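# Open four ring boxes, rings left in place

## Task

Get every one of the four ring boxes open and leave each one upright and open on the table top, with its ring still sitting in its slot.

## Robot and tools

Robot: one Doosan M1013 six-joint arm whose root sits at (0, 0, 0.055) m in the scene frame, carrying a right-handed 16-motor hand (LEAP-style, with index, middle and ring fingers plus a thumb). Scene frame: origin on the table top below the base, +z up, +y to the left when looking along +x. All poses, velocities and offsets use these scene axes.

Hand point: a reference point fixed to the palm. In its own axes, +z runs along the straightened fingers toward the tips, +x crosses the palm away from the thumb, and +y points out of the palm face (the face lies at y = -0.062). With the fingers straight, the tips reach about 0.139 m past knuckles at z = -0.017. A rigid mast near the wrist on the palm side can collide with things. The fingertips have rubber caps.

Row format (shared by execute_actions and move): 24 numbers, each in [-1, 1]. Order: dx, dy, dz, rx, ry, rz, then index_mcp, index_abd, index_pip, index_dip, middle_mcp, middle_abd, middle_pip, middle_dip, ring_mcp, ring_abd, ring_pip, ring_dip, thumb_cmc, thumb_axl, thumb_mcp, thumb_ipl, current_limit, speed.
- dx..rz are an offset, not a pose. They are counted from the Hand target as it stood when the action or move began, along scene axes. 1.0 equals 0.6 m, or 180 degrees for rotation. rx, ry, rz form one rotation vector, turning about the target position. Each row in an action counts from that same start, so sending the same offset again moves the hand further.
- The 16 hinge numbers are absolute goals, scaled linearly between each hinge's two stops. Moving toward -1 curls a finger. Straight values: _mcp +0.75, _abd 0.00, _pip +0.58, _dip +0.70, thumb_cmc +0.71, thumb_axl +0.68, thumb_mcp +0.23, thumb_ipl +0.17.
- current_limit: -1 means 0 mA and +1 means 550 mA (never below 11 mA).
- speed: the set-point rate is (speed+1)/2 of 8.5 rad/s.
- Starting values are current_limit +0.4 and speed -0.6. Whatever was last sent stays in force. To keep the hand unchanged, resend the goals last taken. At the start of a scene, read those goals from a result first, because a 0 is a real command.

execute_actions(actions, cameras): actions is a list of up to 15 rows, one per 1/30 s step. A short list keeps its final row until step 15. An empty list returns images and the full state. cameras is a list of names from cam_high, cam_low and cam_wrist, or ["all"].

move(target, speed, blend, blocking, cameras): follows a straight path toward a target given as one row or a list of up to 15 rows. Every row's offset counts from the same starting Hand target. speed is in m/s, from 0.002 to 2 (default 0.25); turning is capped at twice that in rad/s. blend is a corner radius in m (0 means stop at each point). blocking=false returns after about 0.5 s while the motion continues. Changed hand numbers on later targets are sent once the arm arrives. The result adds a move: line with the outcome (done, off_target, moving, held, fault) and which limits acted. The path does not slow for obstacles. Steer around the arm's own base, because passing near it can swing the elbow.

wait(seconds): lets time pass without sending anything new. stop(): brakes a running move. zoom_image(camera, region=[x0,y0,x1,y1]): enlarges part of the latest image, up to 504x504 px. clear_fault(): clears only a torque or force fault that a result has reported. finished_scene(scene): ends the scene and cannot be undone. read_manual: licence text only.

Results: end_effector_position (m) and end_effector_quat_wxyz in the scene frame, velocities, and the Hand target (the last commanded pose after clipping, which is the base for later offsets). Also Joint positions and torques, and per motor: hand_goal, hand_measured, hand_current_ma, and hand_state (moving / goal / blocked / overload). Position readouts can be off by a few cm. The hand often stops short of its target. Another execute_actions call, even with zero offsets, asks for the target again; otherwise send the remaining gap as a further offset.

Control notes: each step clips orientation to within 32 degrees of the measured orientation. Joint target rates are capped. A finger presses only when its goal lies past the surface it touches. A motor running at 495 mA or more for 5 s shuts down for 10 s. To release a push, command the target back behind where the hand actually is.

Faults and things to avoid:
- A torque fault triggers at a joint's load limit (waist and shoulder 316, elbow 148, wrist joints 41.8 N m).
- A force fault triggers at 144 N on the arm or hand.
- A speed fault stops the arm if the tool moves too fast.
- Overheating brakes the arm for 30-60 s; a MOTOR HOT line may warn first.
- The arm is stiff, so aiming only slightly past a solid contact can cause a fault stop.
- Any object falling off the table, or left off it, fails the task.

- Approach the boxes slowly, open each lid gently so the box stays upright and the ring stays in place, and avoid knocking boxes about.
- Objects may sometimes be nudged by outside pushes.

Cameras: cam_high and cam_low are fixed (672x504, pinhole); cam_wrist is a fisheye on the hand. Calibration is given, with a few mm and degrees of possible error.

Each tool is called as name(argument=value, ...), one argument or row to a line, values as JSON.

## Session

execute_actions(
  actions=[],
)

Scene clock: 0.00 s.
end_effector_position=(+0.9464, -0.2374, +0.2953) hand_goal=(+0.754, +0.000, +0.576, +0.696, +0.754, +0.000, +0.576, +0.696, +0.754, +0.000, +0.576, +0.696, +0.714, +0.678, +0.226, +0.168) hand_measured=(+0.754, +0.000, +0.576, +0.696, +0.754, +0.000, +0.576, +0.696, +0.754, +0.000, +0.576, +0.696, +0.714, +0.678, +0.226, +0.168) hand_current_ma=(+0, +0, +0, +0, +0, +0, +0, +0, +0, +0, +0, +0, +0, +0, +0, +0) hand_state=(goal, goal, goal, goal, goal, goal, goal, goal, goal, goal, goal, goal, goal, goal, goal, goal) hand_current_limit=0.40 hand_speed=-0.60 end_effector_quat_wxyz=(-0.081, +0.909, +0.401, -0.080)
Joint positions: [-0.213 0.747 1.015 0.024 1.603 3.659]
Joint velocities: within noise
Joint torques (N m): no reading
Hand target: +0.9464, -0.2374, +0.2953; -0.081, +0.909, +0.401, -0.080

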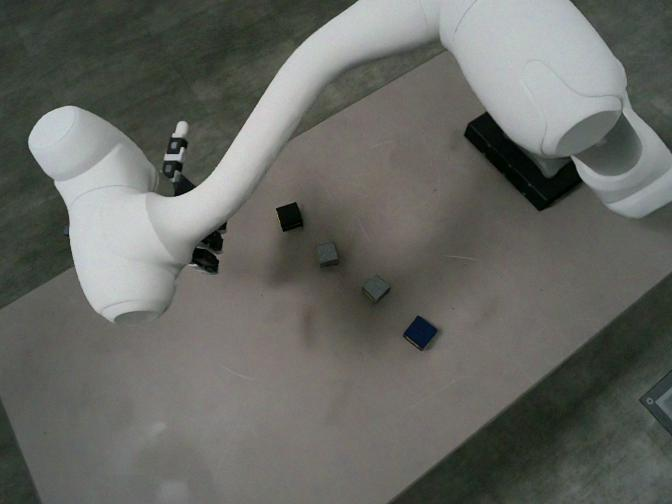

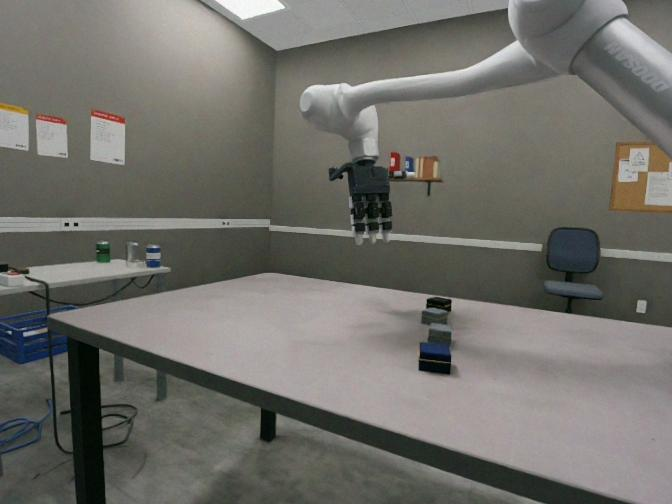

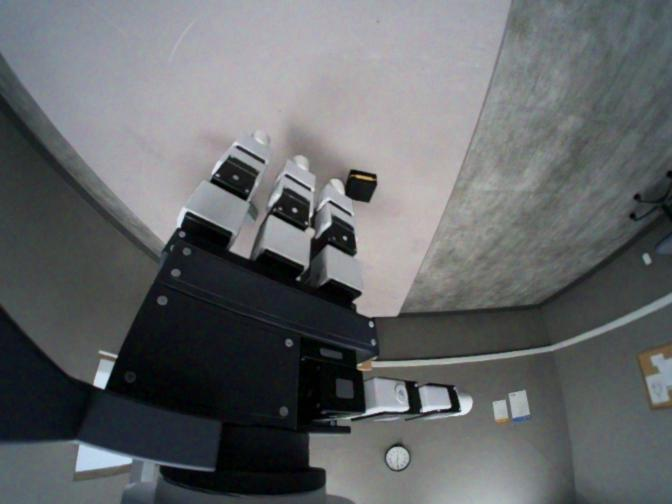

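zoom_image(
  camera="cam_high",
  region=[250, 180, 470, 370],
)

zoom_image(
  camera="cam_low",
  region=[390, 280, 490, 390],
)

zoom_image(
  camera="cam_wrist",
  region=[320, 140, 420, 220],
)

Scaled by 2.291.

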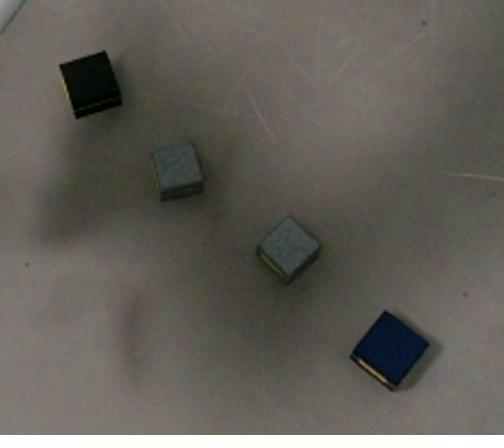

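Scaled by 4.582.

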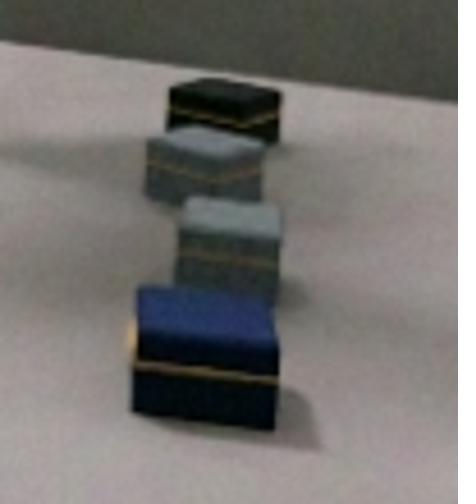

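Scaled by 5.040 from the camera's image (finer frame: 960x720).

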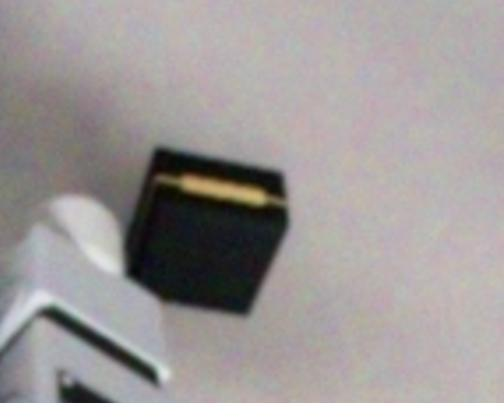

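move(
  target=[-0.2667, 0.1333, -0.15, 0, 0, 0, 0.754, 0.0, 0.576, 0.696, 0.754, 0.0, 0.576, 0.696, 0.754, 0.0, 0.576, 0.696, 0.714, 0.678, 0.226, 0.168, 0.4, -0.6],
  speed=0.4,
  cameras=["cam_wrist", "cam_low"],
)

zoom_image(
  camera="cam_wrist",
  region=[350, 100, 500, 210],
)

zoom_image(
  camera="cam_wrist",
  region=[100, 20, 350, 210],
)

Scene clock: 16.13 s.
end_effector_position=(+0.7864, -0.1574, +0.2052) hand_goal=(+0.754, +0.000, +0.576, +0.696, +0.754, +0.000, +0.576, +0.696, +0.754, +0.000, +0.576, +0.696, +0.714, +0.678, +0.226, +0.168) hand_measured=(+0.752, +0.000, +0.576, +0.696, +0.752, +0.000, +0.576, +0.696, +0.752, +0.000, +0.576, +0.696, +0.714, +0.678, +0.224, +0.168) hand_current_ma=(-2, +0, +0, +0, -1, +0, +0, +0, -1, +0, +0, +0, +0, +0, -3, +0) hand_state=(goal, goal, goal, goal, goal, goal, goal, goal, goal, goal, goal, goal, goal, goal, goal, goal) hand_current_limit=0.40 hand_speed=-0.60 end_effector_quat_wxyz=(-0.081, +0.909, +0.401, -0.080)
Joint positions: [-0.161 0.53 1.558 0.037 1.276 3.699]
Joint torques (N m): [-1.39 -80.84 -35.58 4.11 0.06 0.33]
Hand target: +0.7863, -0.1574, +0.2053; -0.081, +0.909, +0.401, -0.080
Off the commanded pose: 0.000 m, 0 deg.
move: done
cam_wrist: T_world_to_cam=[[-0.08554, -0.99597, -0.02686, -0.05187], [-0.54465, 0.02417, 0.83832, 0.21942], [-0.83429, 0.08634, -0.54452, 0.90196]] pos_world=[0.86757, -0.13484, 0.3058]
Images, in order (width x height): cam_low 672x504, cam_wrist 672x504.

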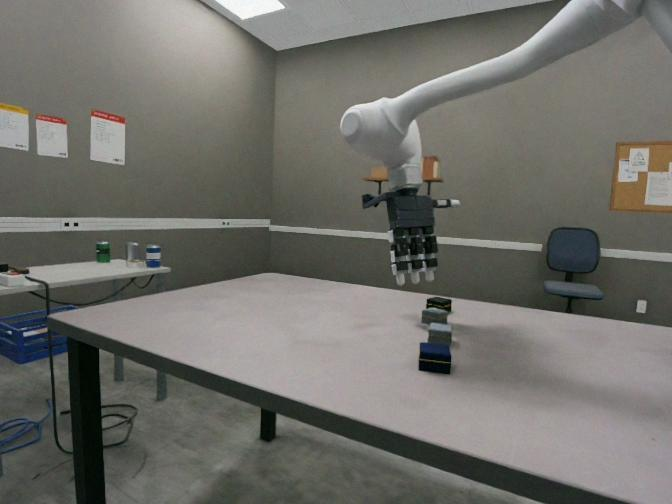

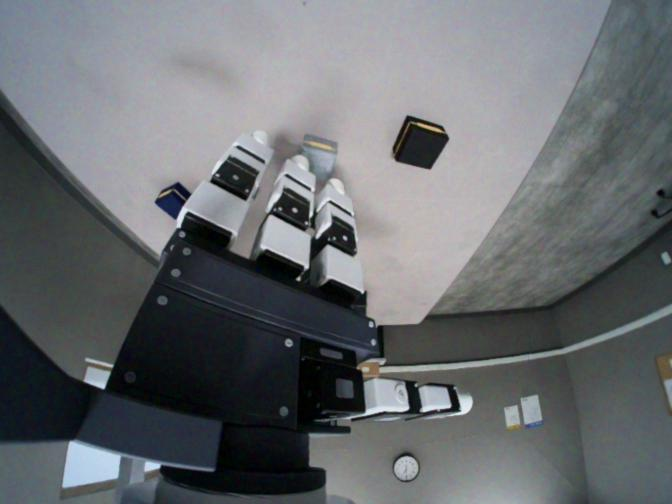

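Scaled by 3.360 from the camera's image (finer frame: 960x720).

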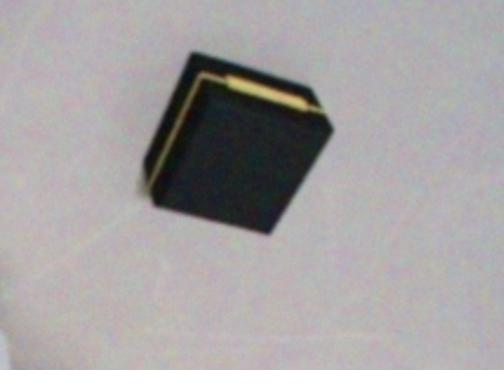

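Scaled by 2.016 from the camera's image (finer frame: 960x720).

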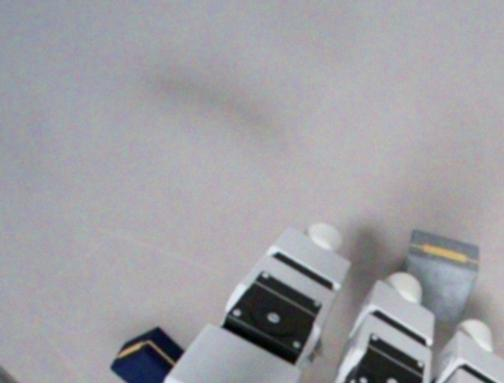

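move(
  target=[
    [-0.277, -0.072, 0.092, 0, 0, 0.5, 0.754, 0.0, 0.576, 0.696, 0.754, 0.0, 0.576, 0.696, 0.754, 0.0, 0.576, 0.696, 0.714, 0.678, 0.226, 0.168, 0.4, -0.6],
    [-0.543, -0.172, 0.0, 0, 0, 0.99, 0.754, 0.0, 0.576, 0.696, 0.754, 0.0, 0.576, 0.696, 0.754, 0.0, 0.576, 0.696, 0.714, 0.678, 0.226, 0.168, 0.4, -0.6],
  ],
  speed=0.6,
  blend=0.05,
  cameras=["cam_wrist", "cam_high"],
)

zoom_image(
  camera="cam_wrist",
  region=[340, 60, 672, 260],
)

Scene clock: 30.57 s.
end_effector_position=(+0.4605, -0.2606, +0.2053) hand_goal=(+0.754, +0.000, +0.576, +0.696, +0.754, +0.000, +0.576, +0.696, +0.754, +0.000, +0.576, +0.696, +0.714, +0.678, +0.226, +0.168) hand_measured=(+0.752, +0.000, +0.576, +0.696, +0.752, +0.000, +0.576, +0.696, +0.752, +0.000, +0.576, +0.696, +0.714, +0.678, +0.224, +0.168) hand_current_ma=(-2, +0, +0, +0, -1, +0, +0, +0, -1, +0, +0, +0, +0, +0, -3, +0) hand_state=(goal, goal, goal, goal, goal, goal, goal, goal, goal, goal, goal, goal, goal, goal, goal, goal) hand_current_limit=0.40 hand_speed=-0.60 end_effector_quat_wxyz=(+0.079, -0.387, +0.915, -0.082)
Joint positions: [-0.654 0.179 2.067 0.079 0.671 0.051]
Joint torques (N m): [-1.43 -47.58 -32.49 3.87 -0.89 0.44]
Hand target: +0.4605, -0.2606, +0.2053; +0.079, -0.387, +0.915, -0.082
Off the commanded pose: 0.000 m, 0 deg.
move: done
cam_wrist: T_world_to_cam=[[0.11666, 0.99281, -0.02682, 0.24265], [0.54369, -0.04124, 0.83827, -0.47379], [0.83114, -0.11238, -0.54459, -0.17971]] pos_world=[0.37865, -0.28064, 0.3058]
Images, in order (width x height): cam_high 672x504, cam_wrist 672x504.

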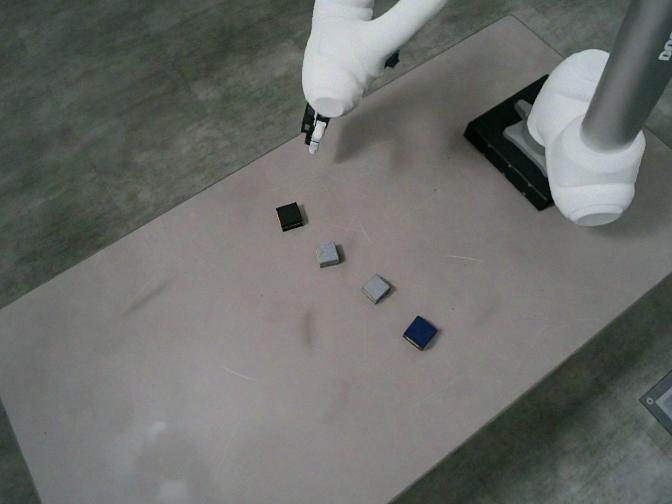

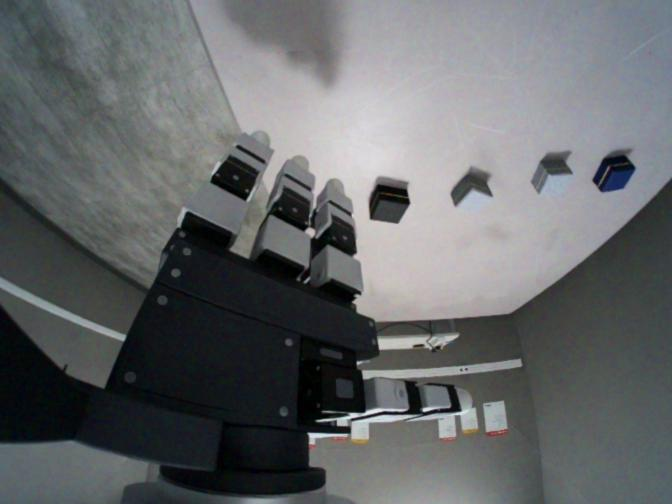

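Scaled by 1.518 from the camera's image (finer frame: 960x720).

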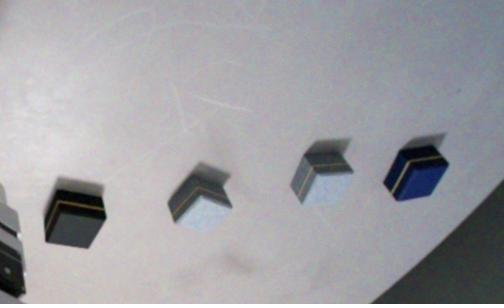

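zoom_image(
  camera="cam_wrist",
  region=[355, 160, 505, 240],
)

zoom_image(
  camera="cam_wrist",
  region=[510, 130, 660, 210],
)

zoom_image(
  camera="cam_high",
  region=[260, 190, 350, 280],
)

zoom_image(
  camera="cam_high",
  region=[350, 265, 450, 365],
)

Scaled by 3.360 from the camera's image (finer frame: 960x720).

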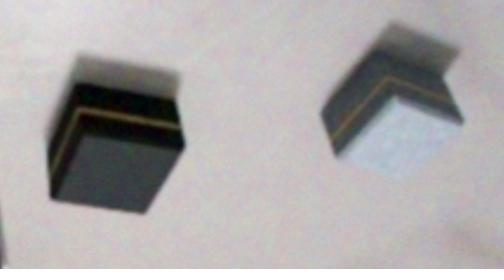

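Scaled by 3.360 from the camera's image (finer frame: 960x720).

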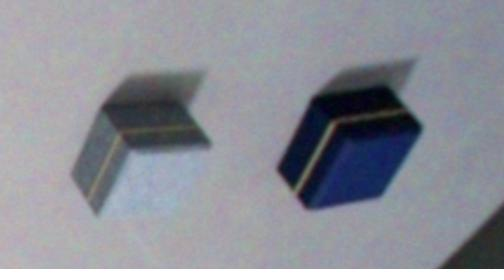

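Scaled by 5.600.

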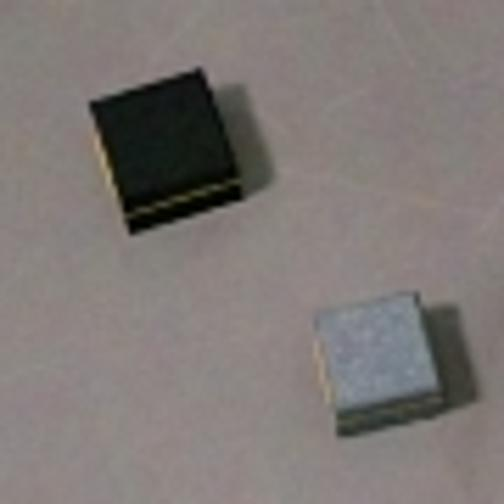

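Scaled by 5.040.

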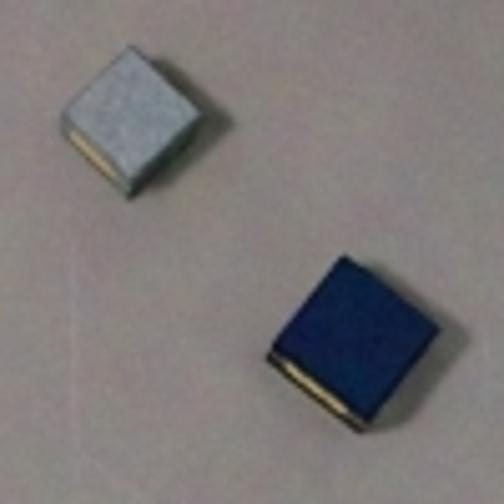

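zoom_image(
  camera="cam_wrist",
  region=[220, 110, 370, 230],
)

Scaled by 3.360 from the camera's image (finer frame: 960x720).

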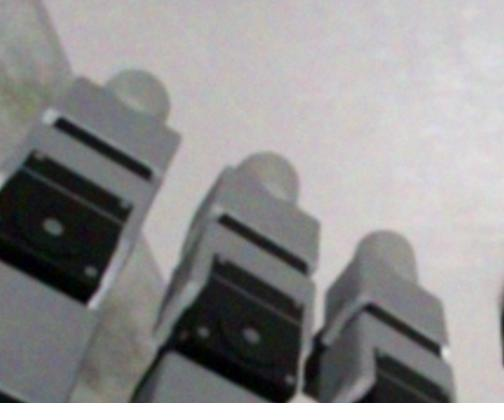

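zoom_image(
  camera="cam_wrist",
  region=[360, 170, 420, 230],
)

zoom_image(
  camera="cam_wrist",
  region=[440, 155, 500, 215],
)

zoom_image(
  camera="cam_wrist",
  region=[585, 145, 645, 205],
)

Scaled by 8.400 from the camera's image (finer frame: 960x720).

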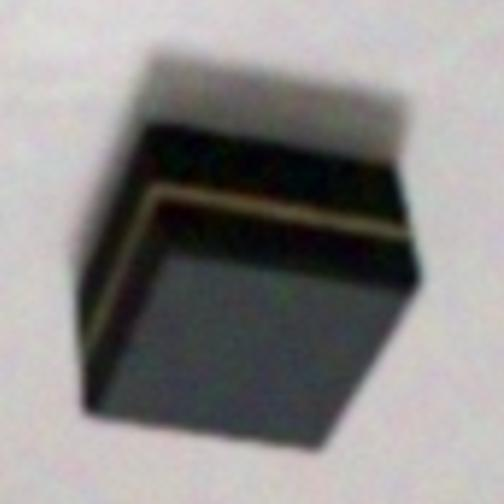

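Scaled by 8.400 from the camera's image (finer frame: 960x720).

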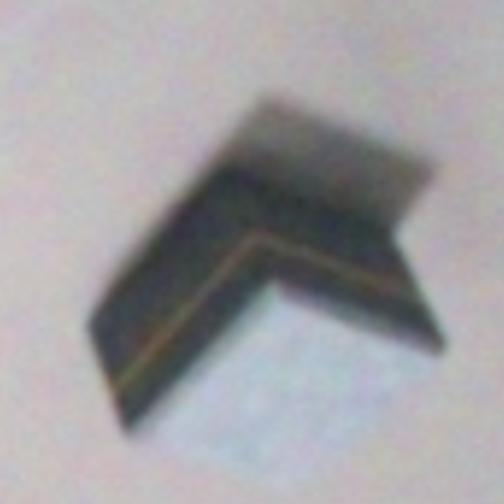

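Scaled by 8.400 from the camera's image (finer frame: 960x720).

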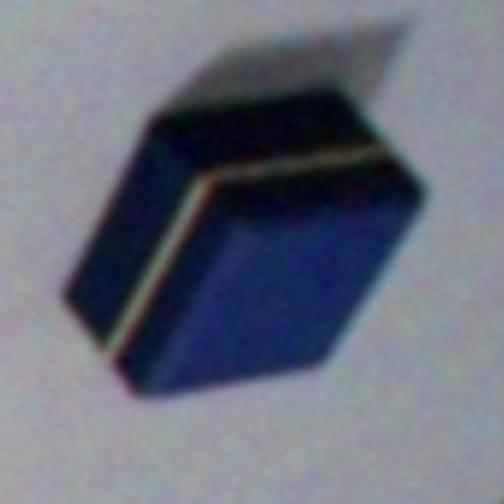

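move(
  target=[0.3787, 0.017, -0.0922, 0.0976, -0.0159, -0.8386, 0.7534, 0.083, 0.1387, 0.1884, 1.0, 0.0, 0.4307, -0.6087, 0.7534, -0.083, 0.1387, 0.1884, 0.714, 0.678, 0.226, 0.168, 0.4, -0.6],
  speed=0.7,
  cameras=["cam_wrist", "cam_low"],
)

zoom_image(
  camera="cam_wrist",
  region=[200, 60, 450, 250],
)

zoom_image(
  camera="cam_low",
  region=[380, 240, 480, 390],
)

Scene clock: 69.80 s.
end_effector_position=(+0.6877, -0.2504, +0.1499) hand_goal=(+0.754, +0.084, +0.138, +0.188, +1.000, +0.000, +0.430, -0.608, +0.754, -0.082, +0.138, +0.188, +0.714, +0.678, +0.226, +0.168) hand_measured=(+0.752, +0.080, +0.142, +0.190, +0.992, +0.000, +0.432, -0.604, +0.752, -0.080, +0.142, +0.190, +0.714, +0.678, +0.224, +0.168) hand_current_ma=(-1, -3, +3, +2, -11, +0, +1, +2, -1, +2, +3, +2, +0, +0, -3, +0) hand_state=(goal, goal, goal, goal, goal, goal, goal, goal, goal, goal, goal, goal, goal, goal, goal, goal) hand_current_limit=0.40 hand_speed=-0.60 end_effector_quat_wxyz=(+0.000, +0.799, +0.602, +0.000)
Joint positions: [-0.363 0.386 1.931 -0.015 0.821 3.059]
Joint torques (N m): [-1.51 -63.83 -30.4 3.5 -0.52 0.36]
Hand target: +0.6878, -0.2504, +0.1499; +0.000, +0.799, +0.602, +0.000
Off the commanded pose: 0.000 m, 0 deg.
move: done
cam_wrist: T_world_to_cam=[[0.36489, -0.93025, 0.03855, -0.45755], [-0.67401, -0.23536, 0.70022, 0.259], [-0.64231, -0.28149, -0.71288, 0.59865]] pos_world=[0.72604, -0.19616, 0.26304]
Images, in order (width x height): cam_low 672x504, cam_wrist 672x504.

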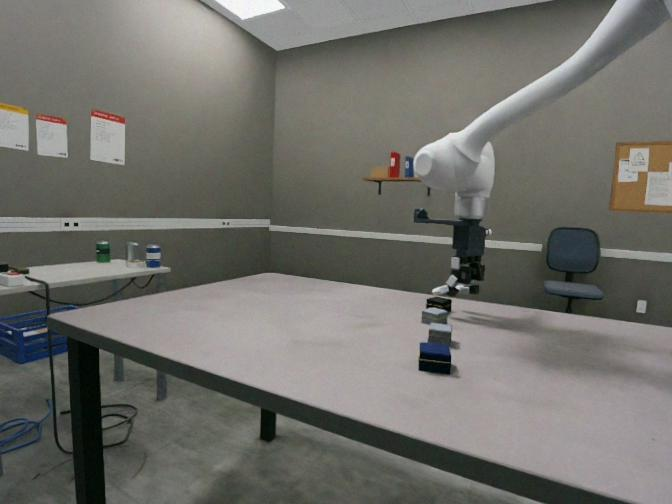

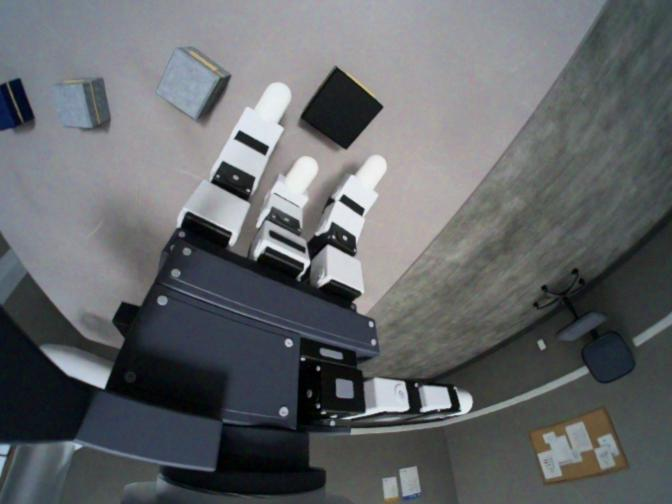

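Scaled by 2.016 from the camera's image (finer frame: 960x720).

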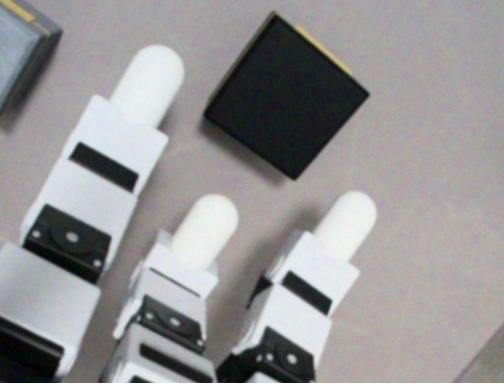

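Scaled by 3.360.

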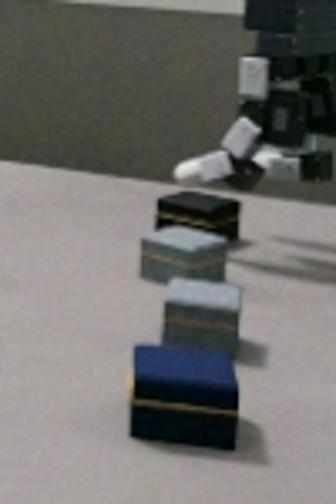

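move(
  target=[-0.0073, -0.0013, -0.0907, 0, 0, -0.009, 0.7534, 0.083, 0.1387, 0.1884, 1.0, 0.0, 0.4307, -0.6087, 0.7534, -0.083, 0.1387, 0.1884, 0.714, 0.678, 0.226, 0.168, 0.4, -0.6],
  speed=0.15,
  cameras=["cam_wrist"],
)

zoom_image(
  camera="cam_wrist",
  region=[200, 60, 450, 250],
)

Scene clock: 76.03 s.
end_effector_position=(+0.6834, -0.2512, +0.0956) hand_goal=(+0.754, +0.084, +0.138, +0.188, +1.000, +0.000, +0.430, -0.608, +0.754, -0.082, +0.138, +0.188, +0.714, +0.678, +0.226, +0.168) hand_measured=(+0.752, +0.080, +0.142, +0.190, +0.992, +0.000, +0.432, -0.604, +0.752, -0.080, +0.142, +0.190, +0.714, +0.678, +0.224, +0.168) hand_current_ma=(-1, -3, +3, +2, -11, +0, +1, +2, -1, +2, +3, +2, +0, +0, -3, +0) hand_state=(goal, goal, goal, goal, goal, goal, goal, goal, goal, goal, goal, goal, goal, goal, goal, goal) hand_current_limit=0.40 hand_speed=-0.60 end_effector_quat_wxyz=(+0.000, +0.807, +0.591, +0.000)
Joint positions: [-0.364 0.45 1.966 -0.016 0.722 3.089]
Joint torques (N m): [-1.68 -67.09 -27.79 3.21 -0.47 0.4]
Hand target: +0.6834, -0.2512, +0.0955; +0.000, +0.807, +0.591, +0.000
Off the commanded pose: 0.000 m, 0 deg.
move: done
cam_wrist: T_world_to_cam=[[0.33841, -0.94021, 0.03858, -0.43897], [-0.68042, -0.21617, 0.70021, 0.30317], [-0.65, -0.26321, -0.71289, 0.56683]] pos_world=[0.72328, -0.19799, 0.20875]

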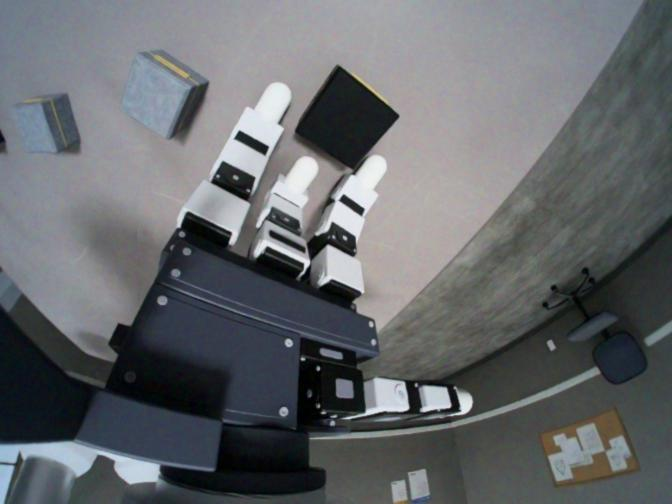

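Scaled by 2.016 from the camera's image (finer frame: 960x720).

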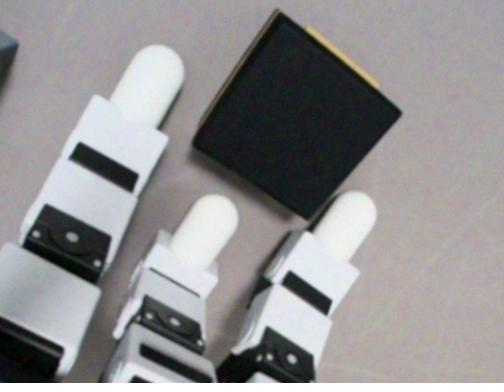

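move(
  target=[0, 0, 0, 0, 0, 0, 0.7534, -0.3, 0.1387, 0.1884, 1.0, 0.0, 0.4307, -0.6087, 0.7534, 0.3, 0.1387, 0.1884, 0.714, 0.678, 0.226, 0.168, 0.4, -0.85],
  speed=0.1,
  cameras=["cam_wrist"],
)

zoom_image(
  camera="cam_wrist",
  region=[200, 60, 450, 250],
)

Scene clock: 78.60 s.
end_effector_position=(+0.6834, -0.2512, +0.0955) hand_goal=(+0.754, -0.300, +0.138, +0.188, +1.000, +0.000, +0.430, -0.608, +0.754, +0.300, +0.138, +0.188, +0.714, +0.678, +0.226, +0.168) hand_measured=(+0.754, -0.112, +0.138, +0.188, +0.992, +0.000, +0.432, -0.604, +0.754, +0.132, +0.138, +0.190, +0.714, +0.678, +0.224, +0.168) hand_current_ma=(+0, +385, +0, +0, -11, +0, +1, +2, +0, -385, +0, +1, +0, +0, -3, +0) hand_state=(goal, blocked, goal, goal, goal, goal, goal, goal, goal, moving, goal, goal, goal, goal, goal, goal) hand_current_limit=0.40 hand_speed=-0.85 end_effector_quat_wxyz=(+0.000, +0.807, +0.591, +0.000)
Joint positions: [-0.364 0.45 1.966 -0.016 0.722 3.089]
Joint torques (N m): [-1.87 -67.07 -27.75 3.19 -0.55 0.41]
Hand target: +0.6834, -0.2512, +0.0955; +0.000, +0.807, +0.591, +0.000
Off the commanded pose: 0.000 m, 0 deg.
move: done
cam_wrist: T_world_to_cam=[[0.33839, -0.94022, 0.03856, -0.43895], [-0.68038, -0.21615, 0.70026, 0.3032], [-0.65006, -0.26319, -0.71285, 0.5668]] pos_world=[0.72328, -0.19799, 0.20864]

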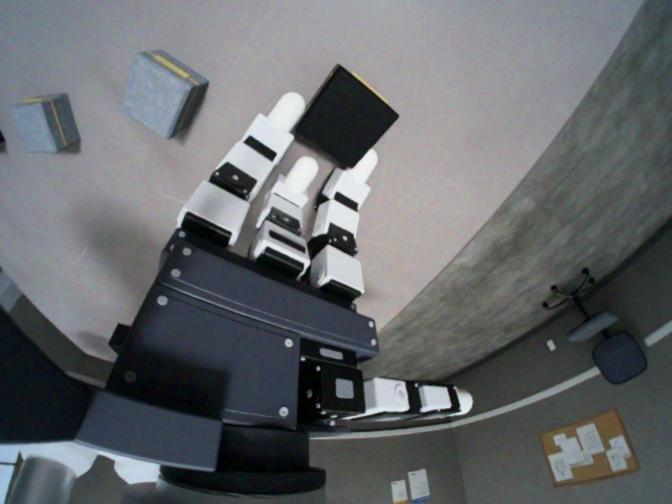

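Scaled by 2.016 from the camera's image (finer frame: 960x720).

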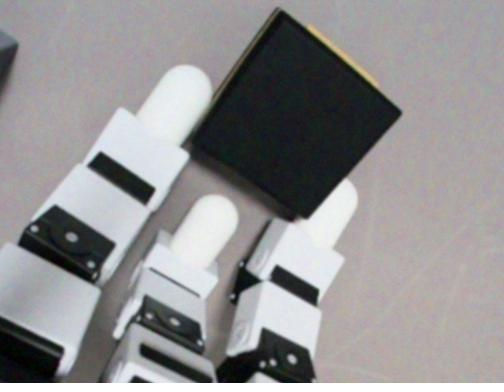

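move(
  target=[0, 0, 0, 0, 0, 0, 0.7534, -0.3, 0.1387, 0.1884, 0.8356, 0.0, 0.381, -0.5449, 0.7534, 0.3, 0.1387, 0.1884, 0.714, 0.678, 0.226, 0.168, 0.4, -0.85],
  speed=0.1,
  cameras=["cam_wrist"],
)

zoom_image(
  camera="cam_wrist",
  region=[240, 60, 430, 220],
)

move(
  target=[0, 0, 0, 0, 0, 0, 0.7534, -0.3, 0.1387, 0.1884, 0.8, 0.0, 0.3489, -0.6928, 0.7534, 0.3, 0.1387, 0.1884, 0.714, 0.678, 0.226, 0.168, 0.4, -0.85],
  speed=0.1,
  cameras=["cam_wrist"],
)

zoom_image(
  camera="cam_wrist",
  region=[240, 60, 430, 220],
)

Scene clock: 81.10 s.
end_effector_position=(+0.6834, -0.2512, +0.0955) hand_goal=(+0.754, -0.300, +0.138, +0.188, +0.836, +0.000, +0.382, -0.544, +0.754, +0.300, +0.138, +0.188, +0.714, +0.678, +0.226, +0.168) hand_measured=(+0.750, -0.112, +0.136, +0.188, +0.862, +0.000, +0.386, -0.546, +0.752, +0.132, +0.136, +0.188, +0.714, +0.678, +0.224, +0.168) hand_current_ma=(-3, +385, -2, +0, +51, +0, +2, -1, -2, -385, -2, +0, +0, +0, -3, +0) hand_state=(goal, blocked, goal, goal, blocked, goal, goal, goal, goal, blocked, goal, goal, goal, goal, goal, goal) hand_current_limit=0.40 hand_speed=-0.85 end_effector_quat_wxyz=(+0.000, +0.807, +0.591, +0.000)
Joint positions: [-0.364 0.45 1.966 -0.016 0.722 3.089]
Joint torques (N m): [-1.05 -67.11 -27.7 3.2 -0.6 0.43]
Hand target: +0.6834, -0.2512, +0.0955; +0.000, +0.807, +0.591, +0.000
Off the commanded pose: 0.000 m, 0 deg.
move: done
cam_wrist: T_world_to_cam=[[0.33839, -0.94022, 0.03856, -0.43895], [-0.68038, -0.21615, 0.70026, 0.3032], [-0.65006, -0.26319, -0.71285, 0.5668]] pos_world=[0.72328, -0.19799, 0.20864]

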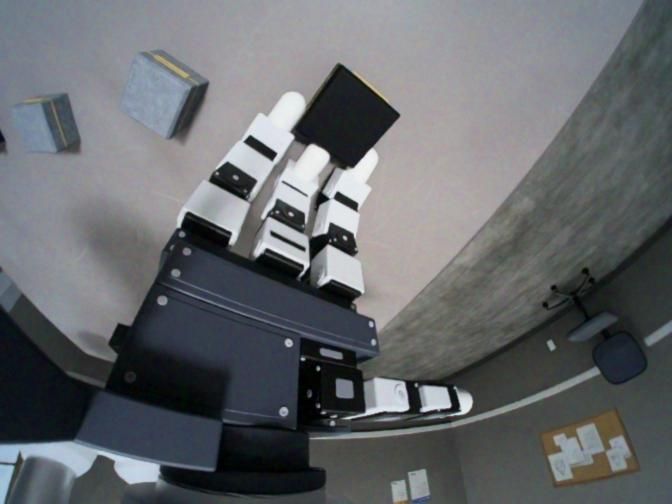

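Scaled by 2.653 from the camera's image (finer frame: 960x720).

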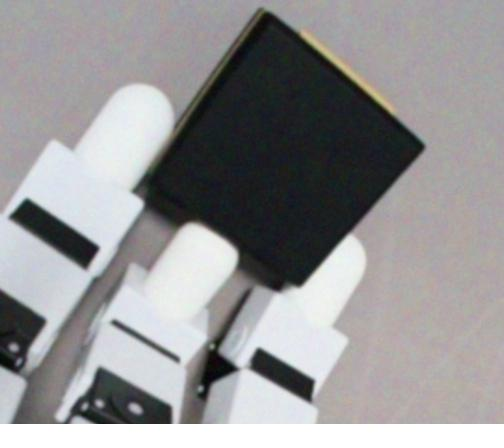

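Scene clock: 81.63 s.
end_effector_position=(+0.6834, -0.2512, +0.0955) hand_goal=(+0.754, -0.300, +0.138, +0.188, +0.800, +0.000, +0.348, -0.692, +0.754, +0.300, +0.138, +0.188, +0.714, +0.678, +0.226, +0.168) hand_measured=(+0.746, -0.112, +0.130, +0.184, +0.836, +0.000, +0.372, -0.682, +0.746, +0.134, +0.130, +0.186, +0.714, +0.678, +0.224, +0.168) hand_current_ma=(-11, +385, -10, -3, +80, +0, +41, +12, -11, -385, -9, -1, +0, +0, -3, +0) hand_state=(goal, blocked, goal, goal, blocked, goal, blocked, goal, goal, blocked, goal, goal, goal, goal, goal, goal) hand_current_limit=0.40 hand_speed=-0.85 end_effector_quat_wxyz=(+0.000, +0.807, +0.591, +0.000)
Joint positions: [-0.364 0.45 1.966 -0.016 0.722 3.089]
Joint torques (N m): [-1.56 -67.19 -27.58 3.19 -0.48 0.39]
Hand target: +0.6834, -0.2512, +0.0955; +0.000, +0.807, +0.591, +0.000
Off the commanded pose: 0.000 m, 0 deg.
move: done
cam_wrist: T_world_to_cam=[[0.33839, -0.94022, 0.03856, -0.43895], [-0.68038, -0.21615, 0.70026, 0.3032], [-0.65006, -0.26319, -0.71285, 0.5668]] pos_world=[0.72328, -0.19799, 0.20864]

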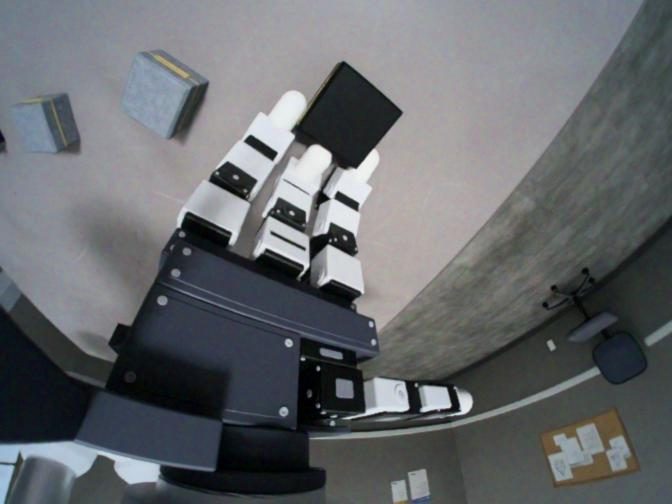

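Scaled by 2.653 from the camera's image (finer frame: 960x720).

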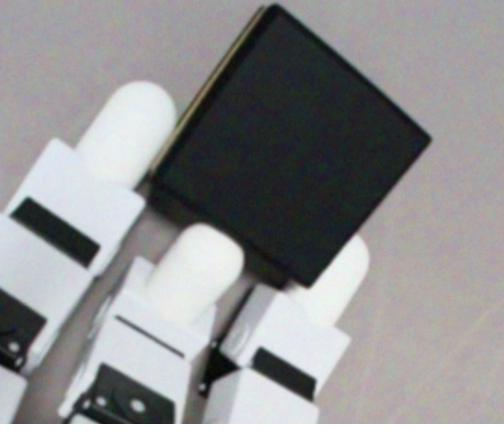

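move(
  target=[0, 0, 0, 0, 0, 0, 0.7534, -0.3, 0.1387, 0.1884, 0.745, 0.0, 0.275, -0.7855, 0.7534, 0.3, 0.1387, 0.1884, 0.714, 0.678, 0.226, 0.168, 0.4, -0.85],
  speed=0.1,
  cameras=["cam_wrist", "cam_low"],
)

zoom_image(
  camera="cam_wrist",
  region=[240, 60, 430, 220],
)

zoom_image(
  camera="cam_low",
  region=[400, 250, 500, 330],
)

Scene clock: 83.23 s.
end_effector_position=(+0.6834, -0.2512, +0.0955) hand_goal=(+0.754, -0.300, +0.138, +0.188, +0.746, +0.000, +0.276, -0.786, +0.754, +0.300, +0.138, +0.188, +0.714, +0.678, +0.226, +0.168) hand_measured=(+0.740, -0.112, +0.126, +0.182, +0.782, +0.000, +0.288, -0.788, +0.740, +0.136, +0.128, +0.184, +0.714, +0.678, +0.224, +0.168) hand_current_ma=(-23, +385, -16, -5, +79, +0, +17, -1, -21, -385, -14, -3, +0, +0, -3, +0) hand_state=(goal, blocked, goal, goal, blocked, goal, goal, goal, goal, blocked, goal, goal, goal, goal, goal, goal) hand_current_limit=0.40 hand_speed=-0.85 end_effector_quat_wxyz=(+0.000, +0.807, +0.591, +0.000)
Joint positions: [-0.364 0.45 1.966 -0.016 0.722 3.089]
Joint torques (N m): [-1.72 -66.84 -27.22 3.11 -0.52 0.39]
Hand target: +0.6834, -0.2512, +0.0955; +0.000, +0.807, +0.591, +0.000
Off the commanded pose: 0.000 m, 0 deg.
move: done
cam_wrist: T_world_to_cam=[[0.33839, -0.94022, 0.03856, -0.43895], [-0.68038, -0.21615, 0.70026, 0.3032], [-0.65006, -0.26319, -0.71285, 0.5668]] pos_world=[0.72328, -0.19799, 0.20864]
Images, in order (width x height): cam_low 672x504, cam_wrist 672x504.

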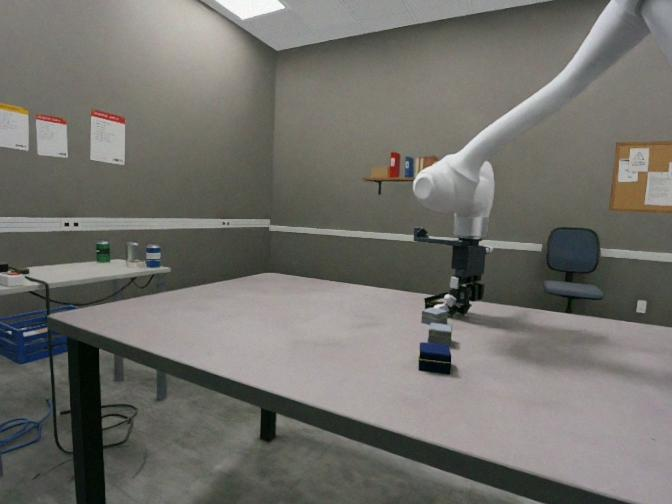

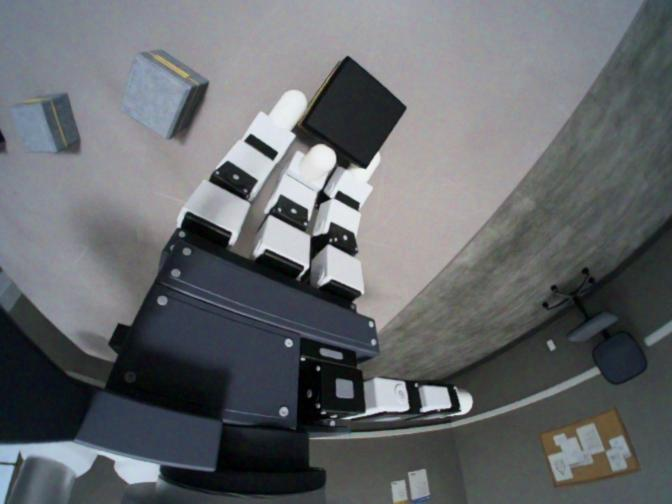

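Scaled by 2.653 from the camera's image (finer frame: 960x720).

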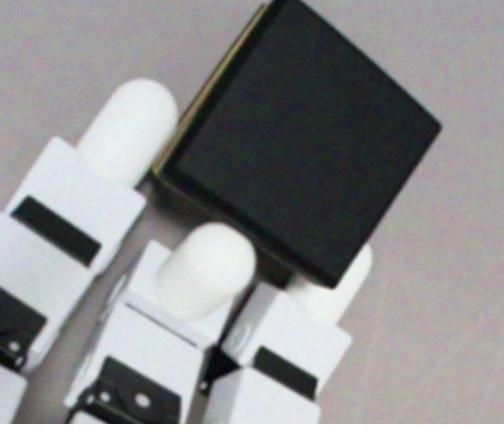

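Scaled by 5.040.

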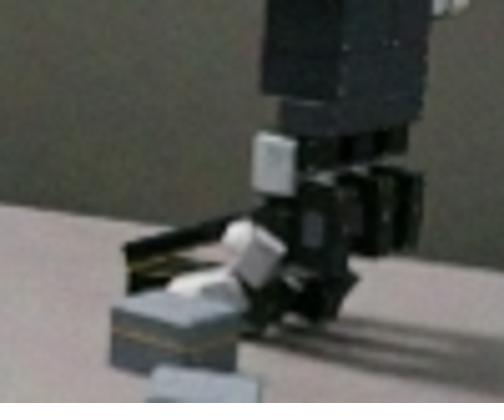

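move(
  target=[0, 0, 0, 0, 0, 0, 0.7534, -0.3, 0.1387, 0.1884, 0.68, 0.0, 0.30, -0.86, 0.7534, 0.3, 0.1387, 0.1884, 0.714, 0.678, 0.226, 0.168, 0.4, -0.85],
  speed=0.1,
  cameras=["cam_wrist", "cam_low"],
)

zoom_image(
  camera="cam_wrist",
  region=[240, 60, 430, 220],
)

zoom_image(
  camera="cam_low",
  region=[400, 250, 500, 330],
)

Scene clock: 85.87 s.
end_effector_position=(+0.6834, -0.2512, +0.0955) hand_goal=(+0.754, -0.300, +0.138, +0.188, +0.680, +0.000, +0.300, -0.860, +0.754, +0.300, +0.138, +0.188, +0.714, +0.678, +0.226, +0.168) hand_measured=(+0.740, -0.112, +0.126, +0.182, +0.702, +0.000, +0.302, -0.862, +0.740, +0.136, +0.128, +0.184, +0.714, +0.678, +0.224, +0.168) hand_current_ma=(-23, +385, -16, -5, +39, +0, +1, -1, -21, -385, -14, -3, +0, +0, -3, +0) hand_state=(goal, blocked, goal, goal, blocked, goal, goal, goal, goal, blocked, goal, goal, goal, goal, goal, goal) hand_current_limit=0.40 hand_speed=-0.85 end_effector_quat_wxyz=(+0.000, +0.807, +0.591, +0.000)
Joint positions: [-0.364 0.45 1.966 -0.016 0.722 3.089]
Joint torques (N m): [-1.48 -66.96 -27.57 3.24 -0.46 0.39]
Hand target: +0.6834, -0.2512, +0.0955; +0.000, +0.807, +0.591, +0.000
Off the commanded pose: 0.000 m, 0 deg.
move: done
cam_wrist: T_world_to_cam=[[0.33839, -0.94022, 0.03856, -0.43895], [-0.68038, -0.21615, 0.70026, 0.3032], [-0.65006, -0.26319, -0.71285, 0.5668]] pos_world=[0.72328, -0.19799, 0.20864]
Images, in order (width x height): cam_low 672x504, cam_wrist 672x504.

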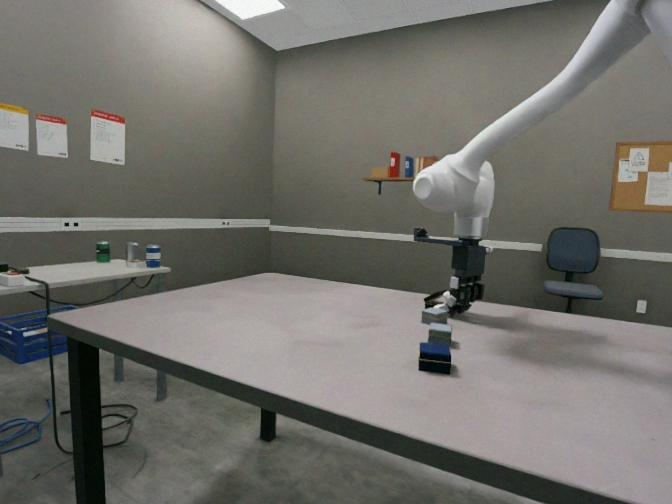

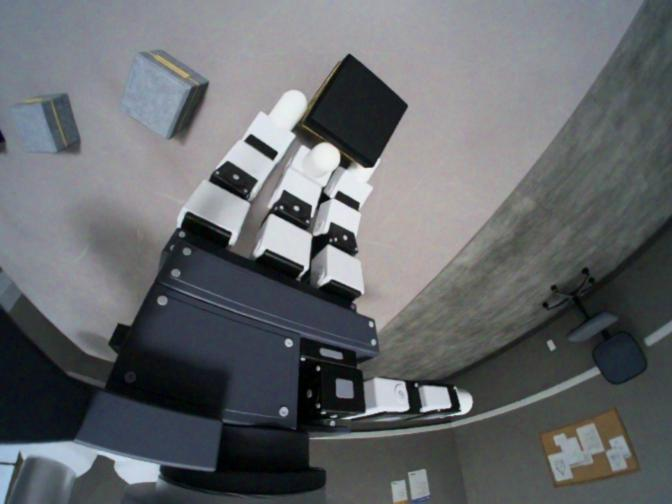

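Scaled by 2.653 from the camera's image (finer frame: 960x720).

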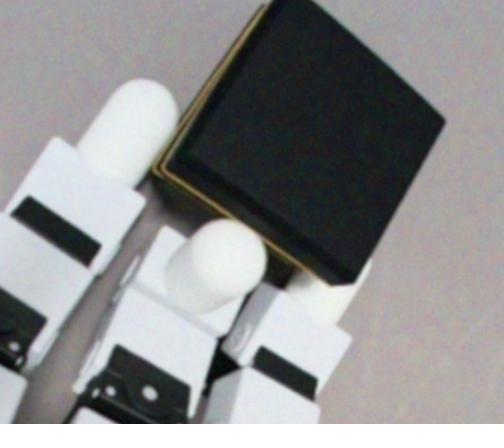

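Scaled by 5.040.

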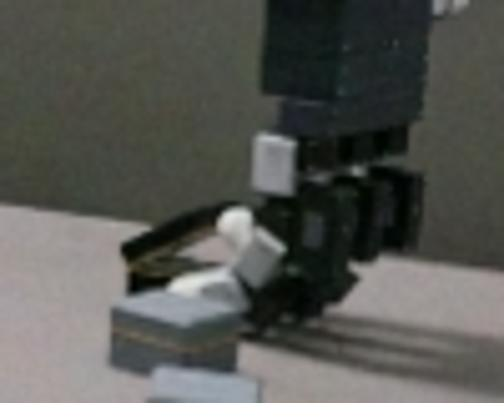

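move(
  target=[
    [0, 0, 0, 0, 0, 0, 0.7534, -0.3, 0.1387, 0.1884, 0.5795, 0.0, 0.1635, -0.71, 0.7534, 0.3, 0.1387, 0.1884, 0.714, 0.678, 0.226, 0.168, 0.4, -0.85],
    [0, 0, 0, 0, 0, 0, 0.7534, -0.3, 0.1387, 0.1884, 0.482, 0.0, 0.0131, -0.342, 0.7534, 0.3, 0.1387, 0.1884, 0.714, 0.678, 0.226, 0.168, 0.4, -0.85],
  ],
  speed=0.1,
  cameras=["cam_wrist", "cam_low"],
)

zoom_image(
  camera="cam_wrist",
  region=[240, 60, 430, 220],
)

zoom_image(
  camera="cam_low",
  region=[400, 250, 500, 330],
)

Scene clock: 90.43 s.
end_effector_position=(+0.6834, -0.2512, +0.0955) hand_goal=(+0.754, -0.300, +0.138, +0.188, +0.482, +0.000, +0.014, -0.342, +0.754, +0.300, +0.138, +0.188, +0.714, +0.678, +0.226, +0.168) hand_measured=(+0.750, -0.112, +0.126, +0.182, +0.492, +0.000, +0.028, -0.344, +0.750, +0.136, +0.128, +0.184, +0.714, +0.678, +0.224, +0.168) hand_current_ma=(-4, +385, -16, -5, +14, +0, +20, -2, -3, -385, -14, -3, +0, +0, -3, +0) hand_state=(goal, blocked, goal, goal, goal, goal, goal, goal, goal, blocked, goal, goal, goal, goal, goal, goal) hand_current_limit=0.40 hand_speed=-0.85 end_effector_quat_wxyz=(+0.000, +0.807, +0.591, +0.000)
Joint positions: [-0.364 0.45 1.966 -0.016 0.722 3.089]
Joint torques (N m): [-1.43 -66.87 -27.54 3.16 -0.46 0.4]
Hand target: +0.6834, -0.2512, +0.0955; +0.000, +0.807, +0.591, +0.000
Off the commanded pose: 0.000 m, 0 deg.
move: done
cam_wrist: T_world_to_cam=[[0.33841, -0.94021, 0.03858, -0.43897], [-0.68042, -0.21617, 0.70021, 0.30324], [-0.65, -0.26321, -0.71289, 0.56676]] pos_world=[0.72328, -0.19799, 0.20864]
Images, in order (width x height): cam_low 672x504, cam_wrist 672x504.

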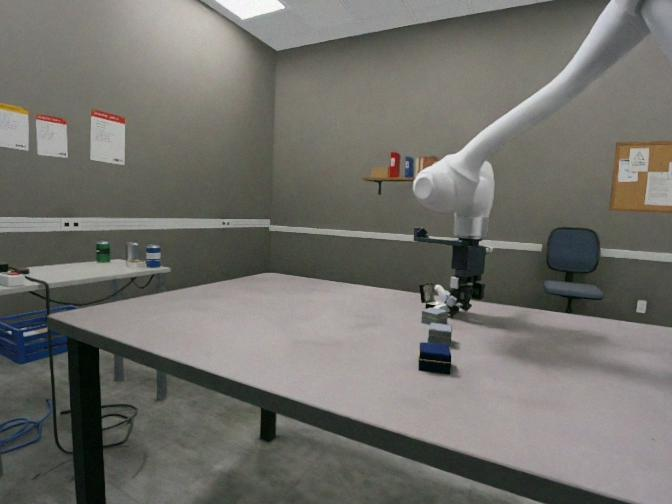

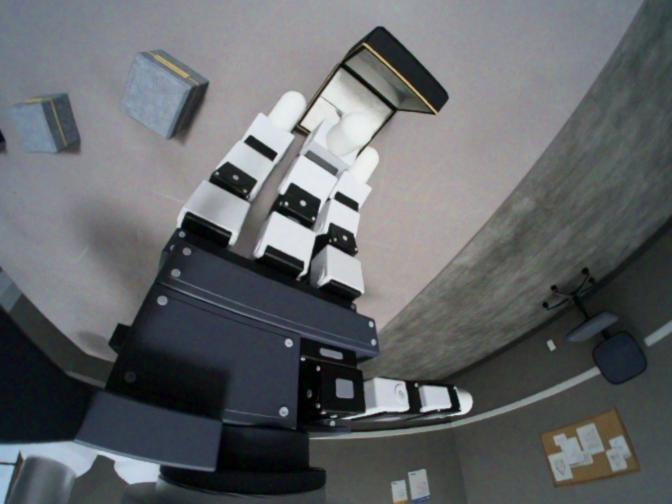

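Scaled by 2.653 from the camera's image (finer frame: 960x720).

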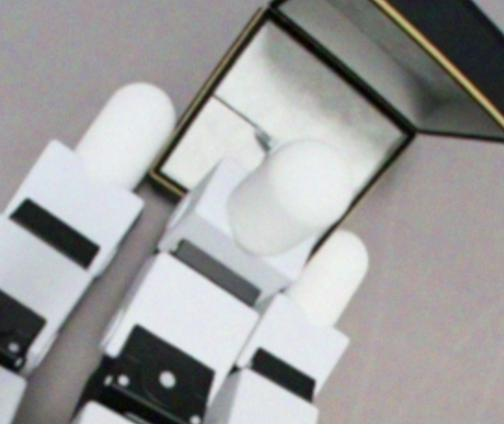

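Scaled by 5.040.

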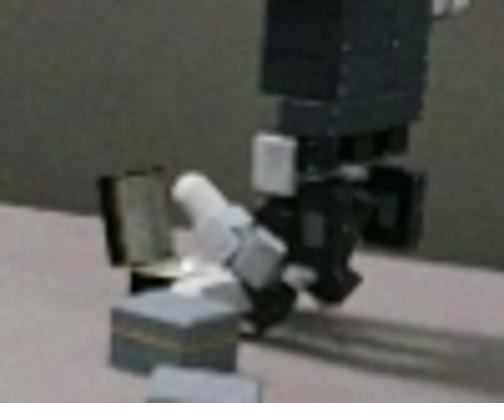

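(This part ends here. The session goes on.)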